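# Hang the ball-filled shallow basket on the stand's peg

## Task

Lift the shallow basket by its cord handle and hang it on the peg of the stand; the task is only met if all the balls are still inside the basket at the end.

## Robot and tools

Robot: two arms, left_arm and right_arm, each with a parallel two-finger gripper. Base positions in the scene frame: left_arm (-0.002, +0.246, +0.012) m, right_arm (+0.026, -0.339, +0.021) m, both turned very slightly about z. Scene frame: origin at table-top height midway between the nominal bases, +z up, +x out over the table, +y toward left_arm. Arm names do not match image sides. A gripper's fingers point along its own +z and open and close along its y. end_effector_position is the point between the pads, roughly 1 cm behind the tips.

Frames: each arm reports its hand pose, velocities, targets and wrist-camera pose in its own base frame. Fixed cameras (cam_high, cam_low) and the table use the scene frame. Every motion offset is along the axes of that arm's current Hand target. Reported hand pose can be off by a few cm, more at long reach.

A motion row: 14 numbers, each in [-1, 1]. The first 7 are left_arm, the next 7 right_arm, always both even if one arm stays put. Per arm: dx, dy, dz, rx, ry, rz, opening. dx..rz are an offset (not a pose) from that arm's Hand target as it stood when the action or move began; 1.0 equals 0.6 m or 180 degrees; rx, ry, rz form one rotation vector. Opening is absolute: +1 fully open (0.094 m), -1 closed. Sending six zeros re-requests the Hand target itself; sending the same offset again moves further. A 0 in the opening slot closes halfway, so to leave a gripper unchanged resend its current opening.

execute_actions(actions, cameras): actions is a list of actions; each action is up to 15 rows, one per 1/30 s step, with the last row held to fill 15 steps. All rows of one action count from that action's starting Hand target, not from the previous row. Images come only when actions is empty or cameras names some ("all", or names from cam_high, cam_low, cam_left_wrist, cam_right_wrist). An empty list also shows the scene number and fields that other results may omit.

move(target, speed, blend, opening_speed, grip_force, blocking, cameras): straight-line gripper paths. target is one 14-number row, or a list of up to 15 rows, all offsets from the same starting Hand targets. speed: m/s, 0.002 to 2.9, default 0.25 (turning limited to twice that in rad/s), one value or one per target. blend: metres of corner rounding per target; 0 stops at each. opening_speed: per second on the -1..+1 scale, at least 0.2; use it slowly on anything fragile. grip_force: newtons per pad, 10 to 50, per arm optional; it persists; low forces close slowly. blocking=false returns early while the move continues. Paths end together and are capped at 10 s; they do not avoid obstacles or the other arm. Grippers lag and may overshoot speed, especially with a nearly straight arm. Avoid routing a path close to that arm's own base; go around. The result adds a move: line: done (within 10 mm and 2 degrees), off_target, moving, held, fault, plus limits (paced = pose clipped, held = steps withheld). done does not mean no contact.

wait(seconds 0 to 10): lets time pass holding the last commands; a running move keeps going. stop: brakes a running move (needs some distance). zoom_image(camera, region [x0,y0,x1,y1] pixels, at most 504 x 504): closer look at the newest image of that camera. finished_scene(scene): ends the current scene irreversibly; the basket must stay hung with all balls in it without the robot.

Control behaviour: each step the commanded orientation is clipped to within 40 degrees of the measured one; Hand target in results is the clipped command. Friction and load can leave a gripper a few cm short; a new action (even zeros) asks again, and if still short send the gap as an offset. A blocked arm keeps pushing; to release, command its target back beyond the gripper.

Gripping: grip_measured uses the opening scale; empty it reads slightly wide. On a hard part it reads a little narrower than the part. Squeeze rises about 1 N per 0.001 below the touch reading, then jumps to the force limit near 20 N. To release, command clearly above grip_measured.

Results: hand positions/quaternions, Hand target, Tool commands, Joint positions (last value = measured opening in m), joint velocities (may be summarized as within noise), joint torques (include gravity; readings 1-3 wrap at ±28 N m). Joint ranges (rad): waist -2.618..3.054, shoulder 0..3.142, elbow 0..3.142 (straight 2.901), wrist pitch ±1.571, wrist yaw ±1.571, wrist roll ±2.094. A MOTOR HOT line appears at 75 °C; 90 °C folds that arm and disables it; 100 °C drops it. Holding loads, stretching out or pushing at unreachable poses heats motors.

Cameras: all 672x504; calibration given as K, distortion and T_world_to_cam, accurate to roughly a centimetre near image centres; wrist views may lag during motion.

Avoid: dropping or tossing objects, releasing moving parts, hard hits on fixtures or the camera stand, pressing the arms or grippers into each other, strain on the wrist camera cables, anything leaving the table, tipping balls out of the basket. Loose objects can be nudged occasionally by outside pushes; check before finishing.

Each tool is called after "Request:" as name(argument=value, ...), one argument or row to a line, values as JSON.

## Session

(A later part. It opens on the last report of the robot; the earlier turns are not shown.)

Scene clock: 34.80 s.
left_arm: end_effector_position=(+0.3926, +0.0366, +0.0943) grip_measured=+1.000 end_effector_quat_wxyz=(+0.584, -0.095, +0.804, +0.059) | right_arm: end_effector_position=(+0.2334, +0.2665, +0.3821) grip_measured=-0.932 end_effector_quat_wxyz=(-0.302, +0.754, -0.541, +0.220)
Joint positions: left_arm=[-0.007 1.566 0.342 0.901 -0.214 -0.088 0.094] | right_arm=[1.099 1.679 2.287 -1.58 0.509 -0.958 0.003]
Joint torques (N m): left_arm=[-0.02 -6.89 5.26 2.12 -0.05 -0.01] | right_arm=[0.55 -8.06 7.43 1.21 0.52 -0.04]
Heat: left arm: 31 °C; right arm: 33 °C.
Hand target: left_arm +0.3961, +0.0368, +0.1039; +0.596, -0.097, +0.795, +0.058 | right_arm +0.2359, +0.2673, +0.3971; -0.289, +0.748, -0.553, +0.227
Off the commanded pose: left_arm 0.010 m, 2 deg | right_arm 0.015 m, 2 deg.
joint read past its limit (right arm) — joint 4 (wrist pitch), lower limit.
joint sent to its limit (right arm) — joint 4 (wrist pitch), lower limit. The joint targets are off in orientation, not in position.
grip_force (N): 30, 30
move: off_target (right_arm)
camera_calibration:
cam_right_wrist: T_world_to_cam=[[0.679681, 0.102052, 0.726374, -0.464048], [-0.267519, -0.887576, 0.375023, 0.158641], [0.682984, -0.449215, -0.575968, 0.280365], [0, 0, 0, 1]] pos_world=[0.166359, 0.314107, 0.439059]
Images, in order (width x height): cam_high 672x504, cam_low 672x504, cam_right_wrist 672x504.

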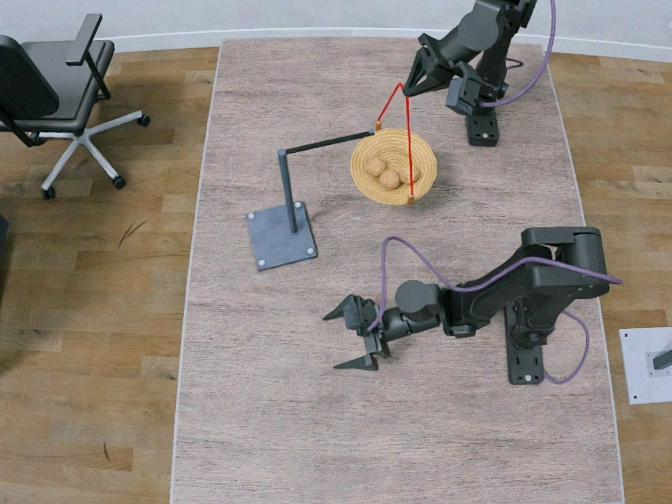

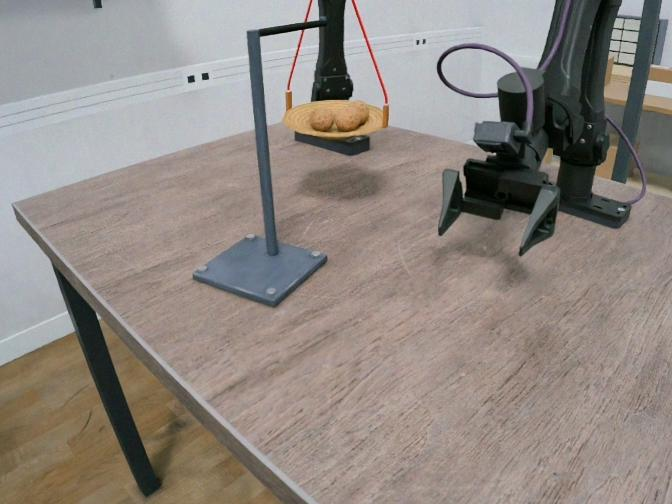

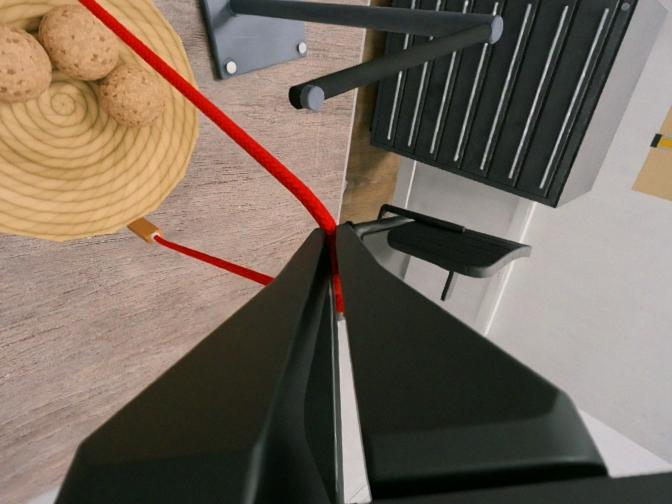

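Request:
move(
  target=[0,0,0,0,0,0,1,-0.0203,-0.0123,0.011,0,0,0,-1],
  speed=0.05,
  cameras=["cam_high","cam_right_wrist","cam_low"],
)

Request:
zoom_image(
  camera="cam_high",
  region=[320, 70, 490, 250],
)

Scene clock: 36.70 s.
left_arm: end_effector_position=(+0.3926, +0.0366, +0.0943) grip_measured=+1.000 end_effector_quat_wxyz=(+0.584, -0.095, +0.804, +0.059) | right_arm: end_effector_position=(+0.2391, +0.2806, +0.3808) grip_measured=-0.932 end_effector_quat_wxyz=(-0.302, +0.755, -0.539, +0.220)
Joint positions: left_arm=[-0.007 1.566 0.342 0.901 -0.214 -0.088 0.094] | right_arm=[1.104 1.738 2.349 -1.583 0.511 -0.958 0.003]
Joint torques (N m): left_arm=[-0.03 -6.89 5.26 2.12 -0.05 -0.01] | right_arm=[0.59 -8.66 7.71 1.25 0.51 -0.11]
Heat: left arm: 31 °C; right arm: 33 °C.
Hand target: left_arm +0.3961, +0.0368, +0.1039; +0.596, -0.097, +0.795, +0.058 | right_arm +0.2418, +0.2819, +0.3970; -0.289, +0.748, -0.553, +0.227
Off the commanded pose: left_arm 0.010 m, 2 deg | right_arm 0.017 m, 2 deg.
joint read past its limit (right arm) — joint 4 (wrist pitch), lower limit.
joint sent to its limit (right arm) — joint 4 (wrist pitch), lower limit. The joint targets are off in orientation, not in position.
grip_force (N): 30, 30
move: off_target (right_arm)
camera_calibration:
cam_right_wrist: T_world_to_cam=[[0.67809, 0.105161, 0.727417, -0.46926], [-0.264765, -0.888313, 0.375232, 0.172667], [0.685634, -0.447036, -0.574513, 0.280246], [0, 0, 0, 1]] pos_world=[0.17177, 0.32801, 0.437563]
Images, in order (width x height): cam_high 672x504, cam_low 672x504, cam_right_wrist 672x504.

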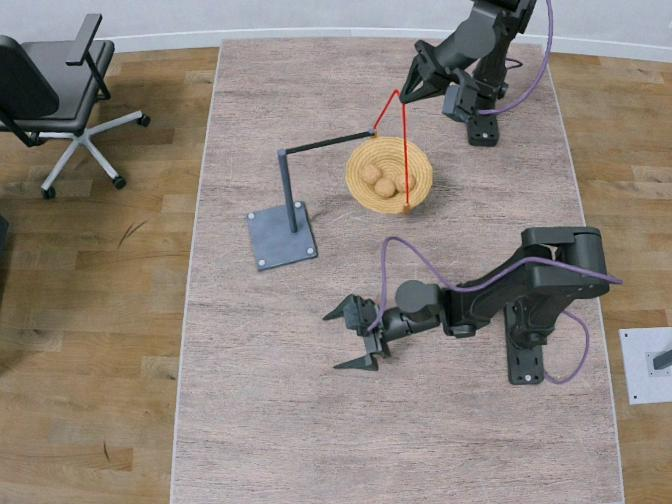

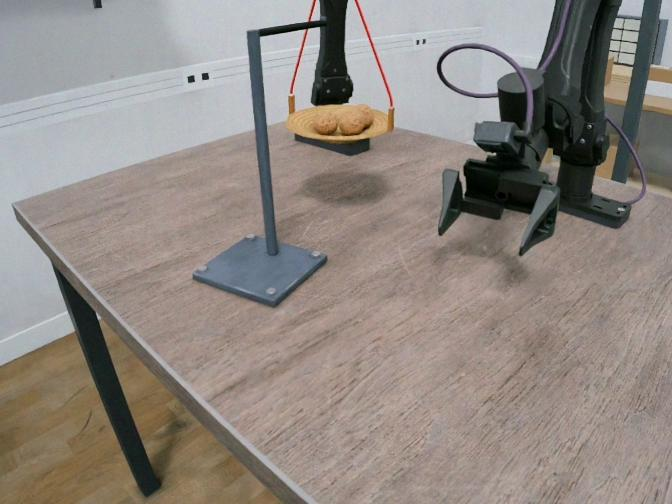

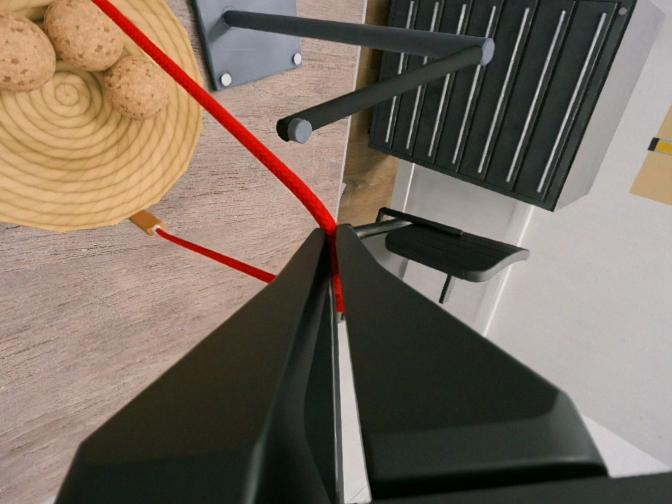

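Scaled by 2.800.

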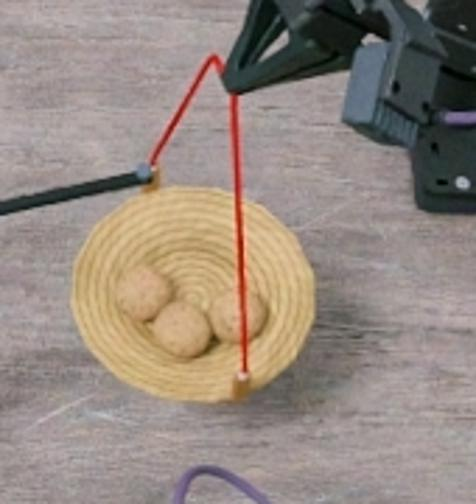

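Request:
move(
  target=[0,0,0,0,0,0,1,-0.007,-0.1133,0.106,0,0,0,-1],
  speed=0.05,
  cameras=["cam_high","cam_right_wrist","cam_low"],
)

Request:
zoom_image(
  camera="cam_high",
  region=[270, 70, 440, 250],
)

Request:
zoom_image(
  camera="cam_low",
  region=[240, 0, 390, 150],
)

Scene clock: 39.33 s.
left_arm: end_effector_position=(+0.3926, +0.0366, +0.0943) grip_measured=+1.000 end_effector_quat_wxyz=(+0.584, -0.095, +0.804, +0.059) | right_arm: end_effector_position=(+0.3264, +0.3121, +0.3823) grip_measured=-0.932 end_effector_quat_wxyz=(-0.322, +0.747, -0.532, +0.236)
Joint positions: left_arm=[-0.007 1.566 0.342 0.901 -0.214 -0.088 0.094] | right_arm=[0.929 2.086 2.827 -1.588 0.432 -1.141 0.003]
Joint torques (N m): left_arm=[-0.02 -6.89 5.26 2.12 -0.05 -0.02] | right_arm=[-0.39 -11.58 6.83 1.53 0.28 -0.02]
Heat: left arm: 32 °C; right arm: 33 °C.
Hand target: left_arm +0.3961, +0.0368, +0.1039; +0.596, -0.097, +0.795, +0.058 | right_arm +0.3298, +0.3125, +0.3970; -0.289, +0.748, -0.553, +0.227
Off the commanded pose: left_arm 0.010 m, 2 deg | right_arm 0.015 m, 5 deg.
joint read past its limit (right arm) — joint 4 (wrist pitch), lower limit.
joint sent to its limit (right arm) — joint 4 (wrist pitch), lower limit. The joint targets are off in orientation, not in position.
grip_force (N): 30, 30
move: off_target (right_arm)
camera_calibration:
cam_right_wrist: T_world_to_cam=[[0.637901, 0.0957531, 0.764142, -0.530906], [-0.282336, -0.894076, 0.347727, 0.241213], [0.716497, -0.43756, -0.543298, 0.210384], [0, 0, 0, 1]] pos_world=[0.25603, 0.358555, 0.436112]
Images, in order (width x height): cam_high 672x504, cam_low 672x504, cam_right_wrist 672x504.

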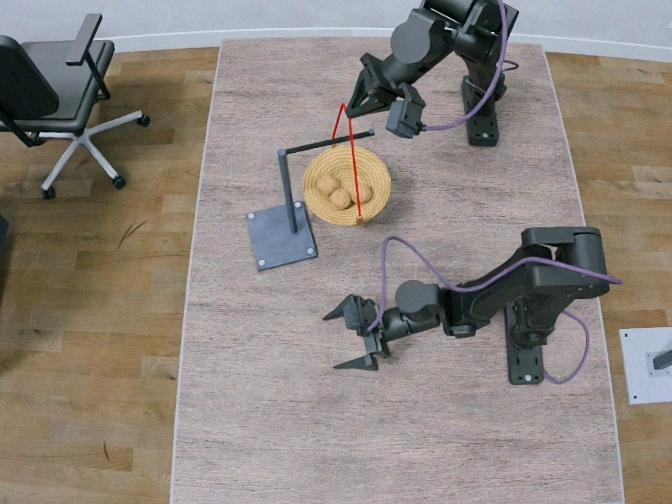

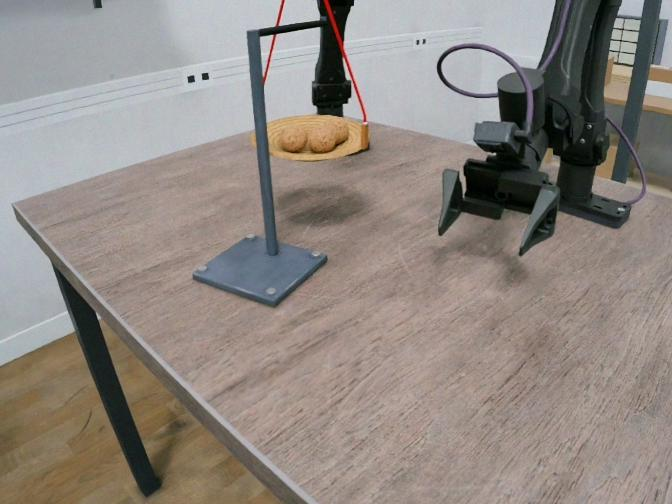

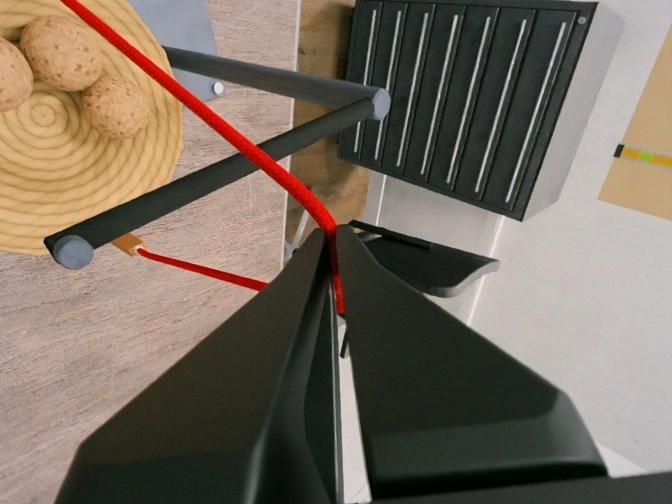

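Scaled by 2.800.

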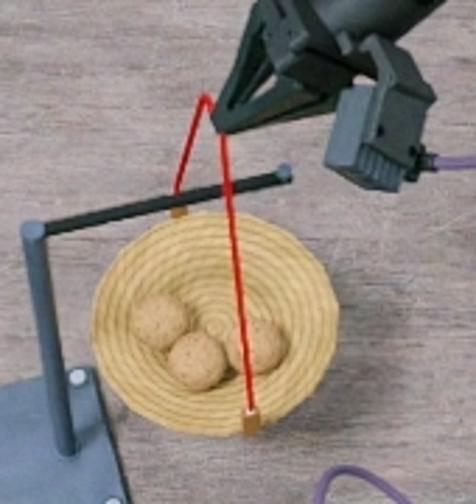

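Scaled by 3.360.

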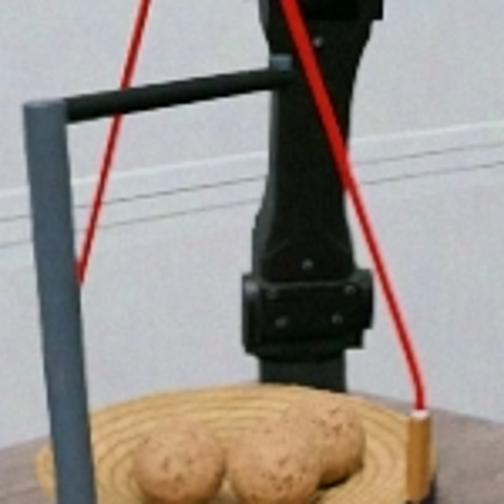

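Request:
move(
  target=[0,0,0,0,0,0,1,-0.002,0.0683,0.073,0,0,0,-1],
  speed=0.04,
  cameras=["cam_high","cam_right_wrist","cam_low"],
)

Request:
zoom_image(
  camera="cam_high",
  region=[270, 70, 440, 250],
)

Request:
zoom_image(
  camera="cam_low",
  region=[260, 0, 350, 70],
)

Scene clock: 42.07 s.
left_arm: end_effector_position=(+0.3926, +0.0366, +0.0943) grip_measured=+1.000 end_effector_quat_wxyz=(+0.584, -0.095, +0.804, +0.059) | right_arm: end_effector_position=(+0.3285, +0.3177, +0.3127) grip_measured=-0.932 end_effector_quat_wxyz=(-0.250, +0.769, -0.544, +0.224)
Joint positions: left_arm=[-0.007 1.566 0.342 0.901 -0.214 -0.088 0.094] | right_arm=[0.929 1.982 2.386 -1.418 0.422 -1.104 0.003]
Joint torques (N m): left_arm=[-0.03 -6.89 5.26 2.13 -0.05 -0.01] | right_arm=[-0.8 -16.99 4.59 1.42 0.29 0.19]
Heat: left arm: 32 °C; right arm: 33 °C.
Hand target: left_arm +0.3961, +0.0368, +0.1039; +0.596, -0.097, +0.795, +0.058 | right_arm +0.3298, +0.3126, +0.3368; -0.289, +0.748, -0.553, +0.227
Off the commanded pose: left_arm 0.010 m, 2 deg | right_arm 0.025 m, 5 deg.
grip_force (N): 30, 30
move: off_target (right_arm)
camera_calibration:
cam_right_wrist: T_world_to_cam=[[0.721948, 0.156303, 0.674062, -0.498322], [-0.254564, -0.845837, 0.468783, 0.208752], [0.643419, -0.510029, -0.570861, 0.229142], [0, 0, 0, 1]] pos_world=[0.265469, 0.371329, 0.368849]
Images, in order (width x height): cam_high 672x504, cam_low 672x504, cam_right_wrist 672x504.

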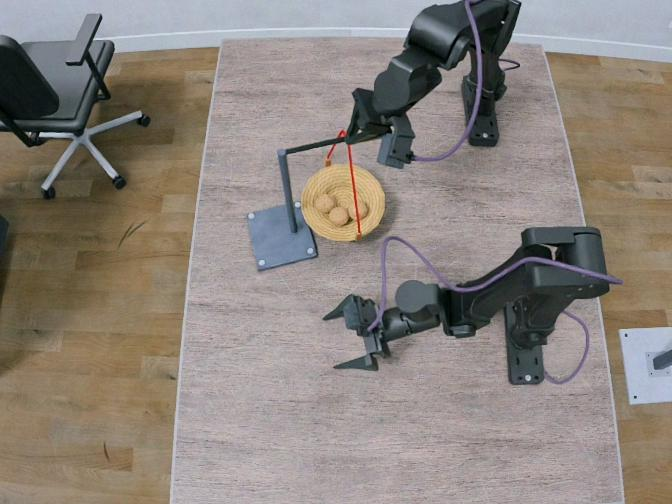

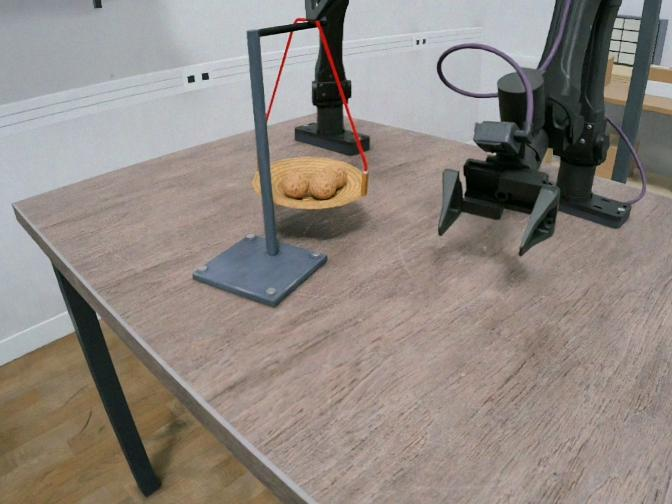

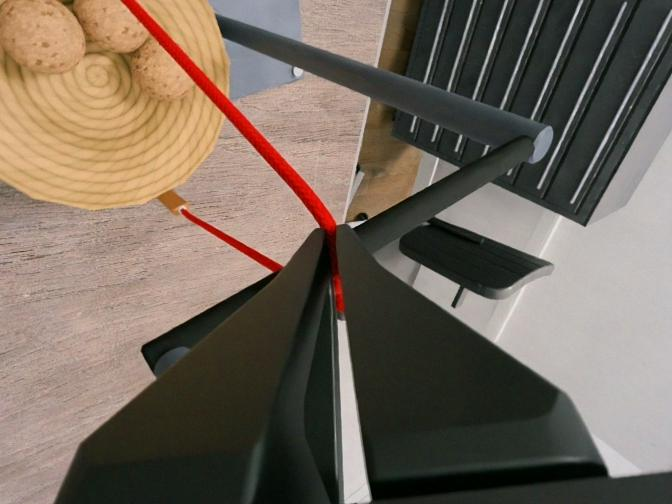

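Scaled by 2.800.

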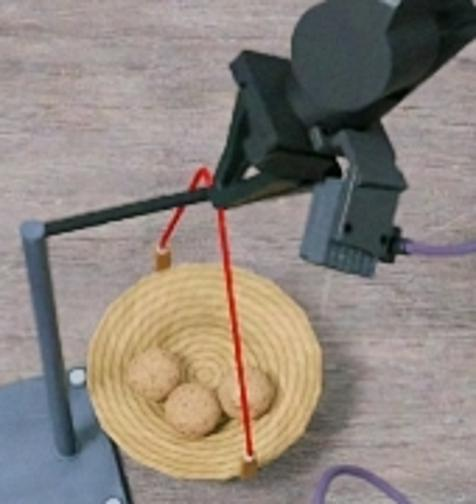

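Scaled by 5.600.

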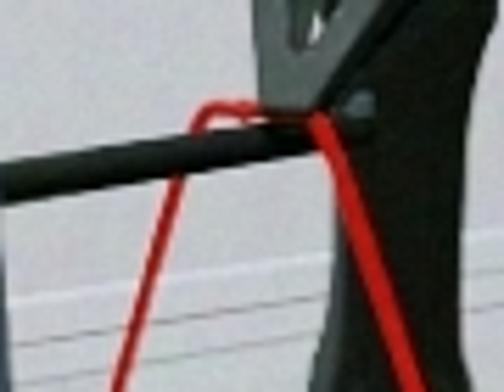

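Request:
move(
  target=[0,0,0,0,0,0,1,0,0,0,0,0,0,-0.72],
  speed=0.02,
  opening_speed=0.2,
  cameras=["cam_high","cam_right_wrist","cam_low"],
)

Request:
zoom_image(
  camera="cam_low",
  region=[260, 0, 350, 70],
)

Scene clock: 43.87 s.
left_arm: end_effector_position=(+0.3926, +0.0366, +0.0943) grip_measured=+1.000 end_effector_quat_wxyz=(+0.584, -0.095, +0.804, +0.059) | right_arm: end_effector_position=(+0.3308, +0.3185, +0.3201) grip_measured=-0.721 end_effector_quat_wxyz=(-0.265, +0.763, -0.545, +0.225)
Joint positions: left_arm=[-0.007 1.566 0.342 0.901 -0.214 -0.088 0.094] | right_arm=[0.926 1.971 2.386 -1.396 0.423 -1.104 0.013]
Joint torques (N m): left_arm=[-0.02 -6.89 5.26 2.13 -0.05 -0.02] | right_arm=[-0.2 -15.86 4.6 1.28 0.26 0.14]
Heat: left arm: 32 °C; right arm: 32 °C.
Hand target: left_arm +0.3961, +0.0368, +0.1039; +0.596, -0.097, +0.795, +0.058 | right_arm +0.3299, +0.3125, +0.3370; -0.289, +0.748, -0.553, +0.227
Off the commanded pose: left_arm 0.010 m, 2 deg | right_arm 0.018 m, 3 deg.
grip_force (N): 30, 30
move: off_target (right_arm)
camera_calibration:
cam_right_wrist: T_world_to_cam=[[0.708807, 0.13631, 0.692107, -0.500053], [-0.266495, -0.856694, 0.44165, 0.222538], [0.653125, -0.497488, -0.570906, 0.225112], [0, 0, 0, 1]] pos_world=[0.26672, 0.370799, 0.376324]
Images, in order (width x height): cam_high 672x504, cam_low 672x504, cam_right_wrist 672x504.

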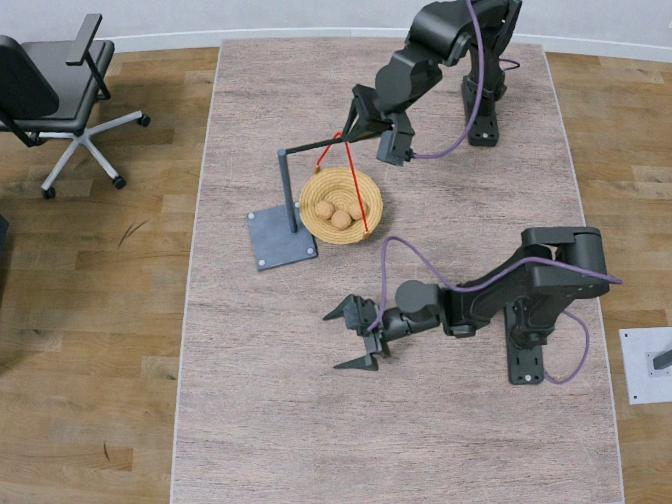

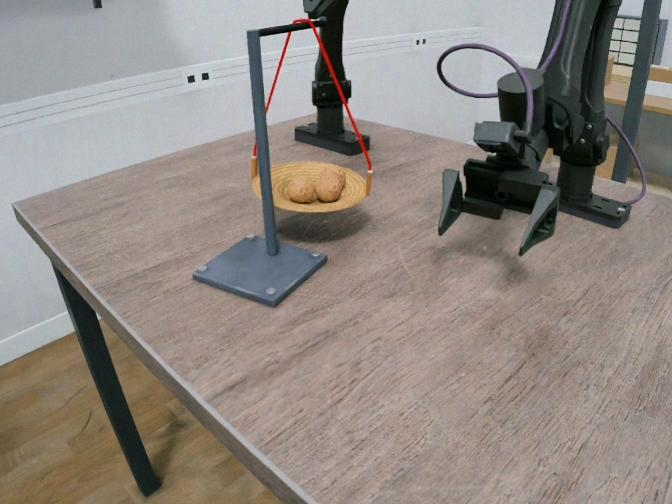

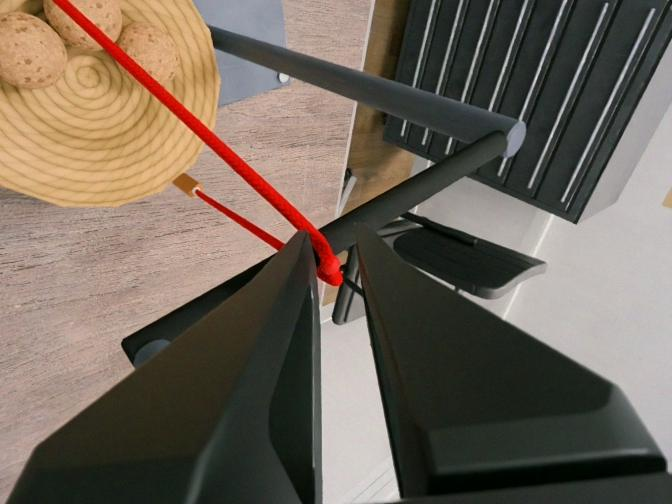

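Scaled by 5.600.

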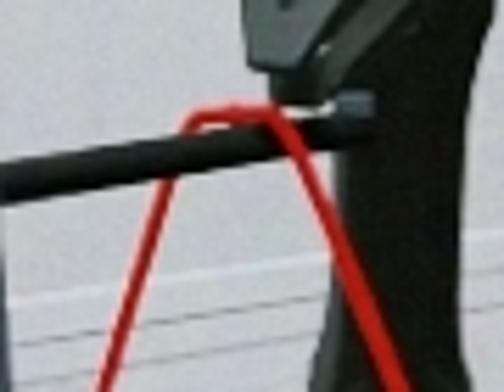

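Request:
move(
  target=[0,0,0,0,0,0,1,0,0,-0.05,0,0,0,-0.72],
  speed=0.04,
  cameras=["cam_high","cam_right_wrist","cam_low"],
)

Request:
zoom_image(
  camera="cam_low",
  region=[230, 0, 390, 230],
)

Scene clock: 45.63 s.
left_arm: end_effector_position=(+0.3926, +0.0366, +0.0943) grip_measured=+1.000 end_effector_quat_wxyz=(+0.584, -0.095, +0.804, +0.059) | right_arm: end_effector_position=(+0.3120, +0.3093, +0.3451) grip_measured=-0.721 end_effector_quat_wxyz=(-0.272, +0.759, -0.547, +0.224)
Joint positions: left_arm=[-0.007 1.566 0.342 0.901 -0.214 -0.088 0.094] | right_arm=[0.954 1.971 2.51 -1.517 0.437 -1.074 0.013]
Joint torques (N m): left_arm=[-0.03 -6.89 5.27 2.12 -0.05 -0.01] | right_arm=[0.35 -12.33 7.58 1.19 0.31 0.11]
Heat: left arm: 32 °C; right arm: 33 °C.
Hand target: left_arm +0.3961, +0.0368, +0.1039; +0.596, -0.097, +0.795, +0.058 | right_arm +0.3100, +0.3070, +0.3589; -0.289, +0.748, -0.553, +0.227
Off the commanded pose: left_arm 0.010 m, 2 deg | right_arm 0.014 m, 2 deg.
grip_force (N): 30, 30
move: off_target (right_arm)
camera_calibration:
cam_right_wrist: T_world_to_cam=[[0.704265, 0.123996, 0.699024, -0.499971], [-0.272374, -0.862088, 0.427337, 0.207101], [0.655609, -0.491355, -0.573365, 0.245247], [0, 0, 0, 1]] pos_world=[0.247735, 0.361037, 0.401606]
Images, in order (width x height): cam_high 672x504, cam_low 672x504, cam_right_wrist 672x504.

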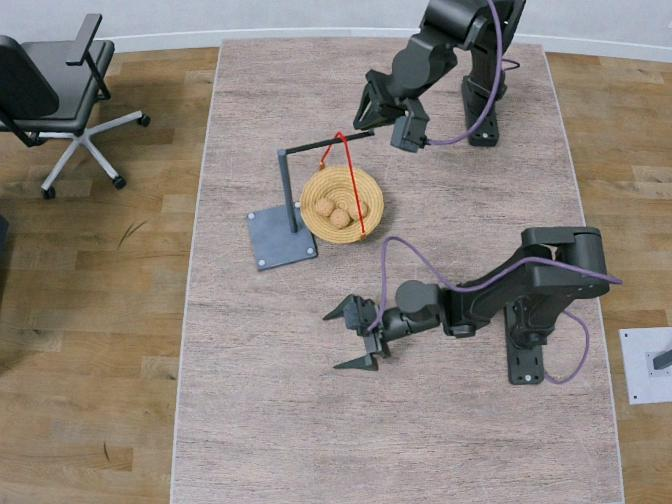

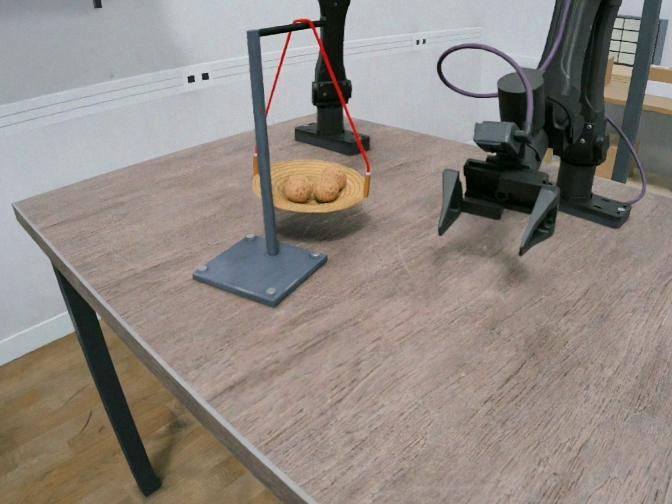

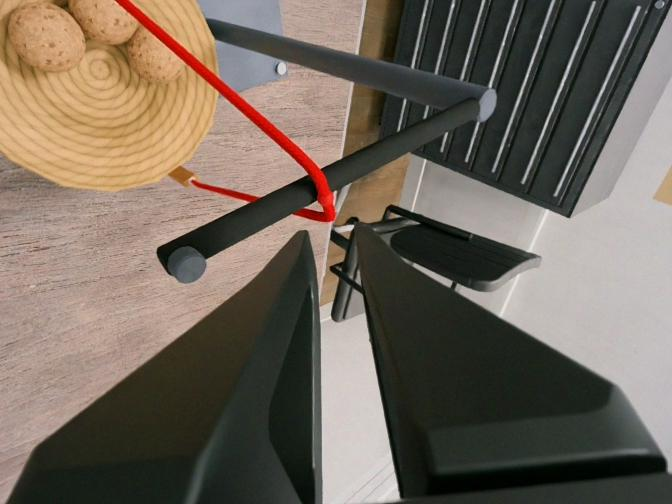

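Scaled by 2.191.

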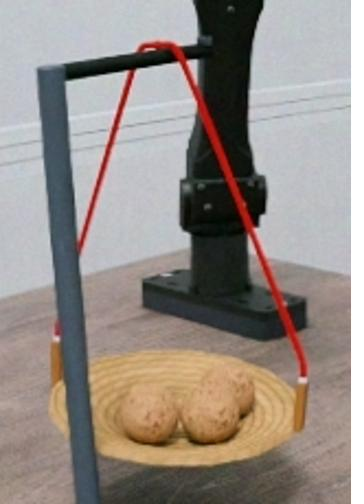

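Request:
move(
  target=[0,0,0,0,0,0,1,0,-0.04,-0.12,0,0,0,-0.72],
  speed=0.15,
  cameras=["cam_high","cam_low"],
)

Scene clock: 46.90 s.
left_arm: end_effector_position=(+0.3926, +0.0366, +0.0943) grip_measured=+1.000 end_effector_quat_wxyz=(+0.584, -0.095, +0.804, +0.059) | right_arm: end_effector_position=(+0.2836, +0.3059, +0.4127) grip_measured=-0.721 end_effector_quat_wxyz=(-0.356, +0.738, -0.522, +0.237)
Joint positions: left_arm=[-0.007 1.566 0.342 0.901 -0.214 -0.088 0.094] | right_arm=[1.027 1.93 2.688 -1.562 0.493 -1.086 0.013]
Joint torques (N m): left_arm=[-0.02 -6.89 5.27 2.12 -0.05 -0.01] | right_arm=[0.44 -12.07 6.11 1.24 0.31 -0.07]
Heat: left arm: 32 °C; right arm: 33 °C.
Hand target: left_arm +0.3961, +0.0368, +0.1039; +0.596, -0.097, +0.795, +0.058 | right_arm +0.2793, +0.2994, +0.4278; -0.289, +0.748, -0.553, +0.227
Off the commanded pose: left_arm 0.010 m, 2 deg | right_arm 0.017 m, 9 deg.
joint sent to its limit (right arm) — joint 4 (wrist pitch), lower limit. The joint targets are off in orientation, not in position.
grip_force (N): 30, 30
move: off_target (right_arm)
Images, in order (width x height): cam_high 672x504, cam_low 672x504.

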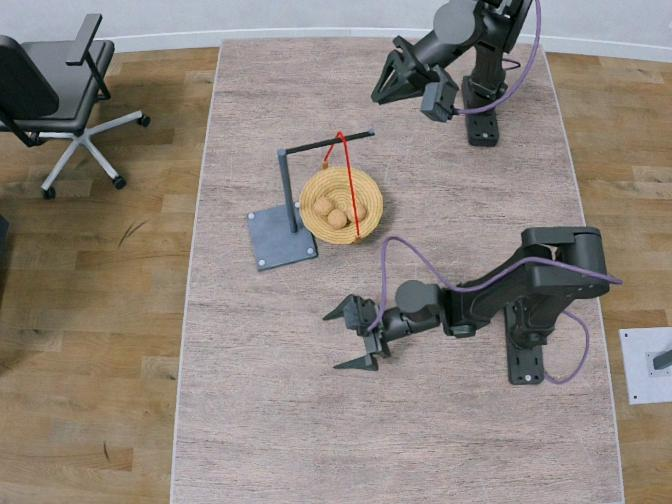

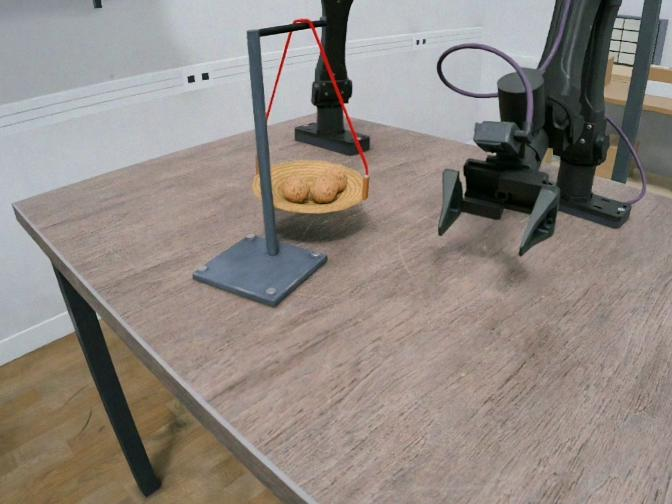

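Request:
finished_scene(
  scene=3,
)

The scene is finished: the task was done.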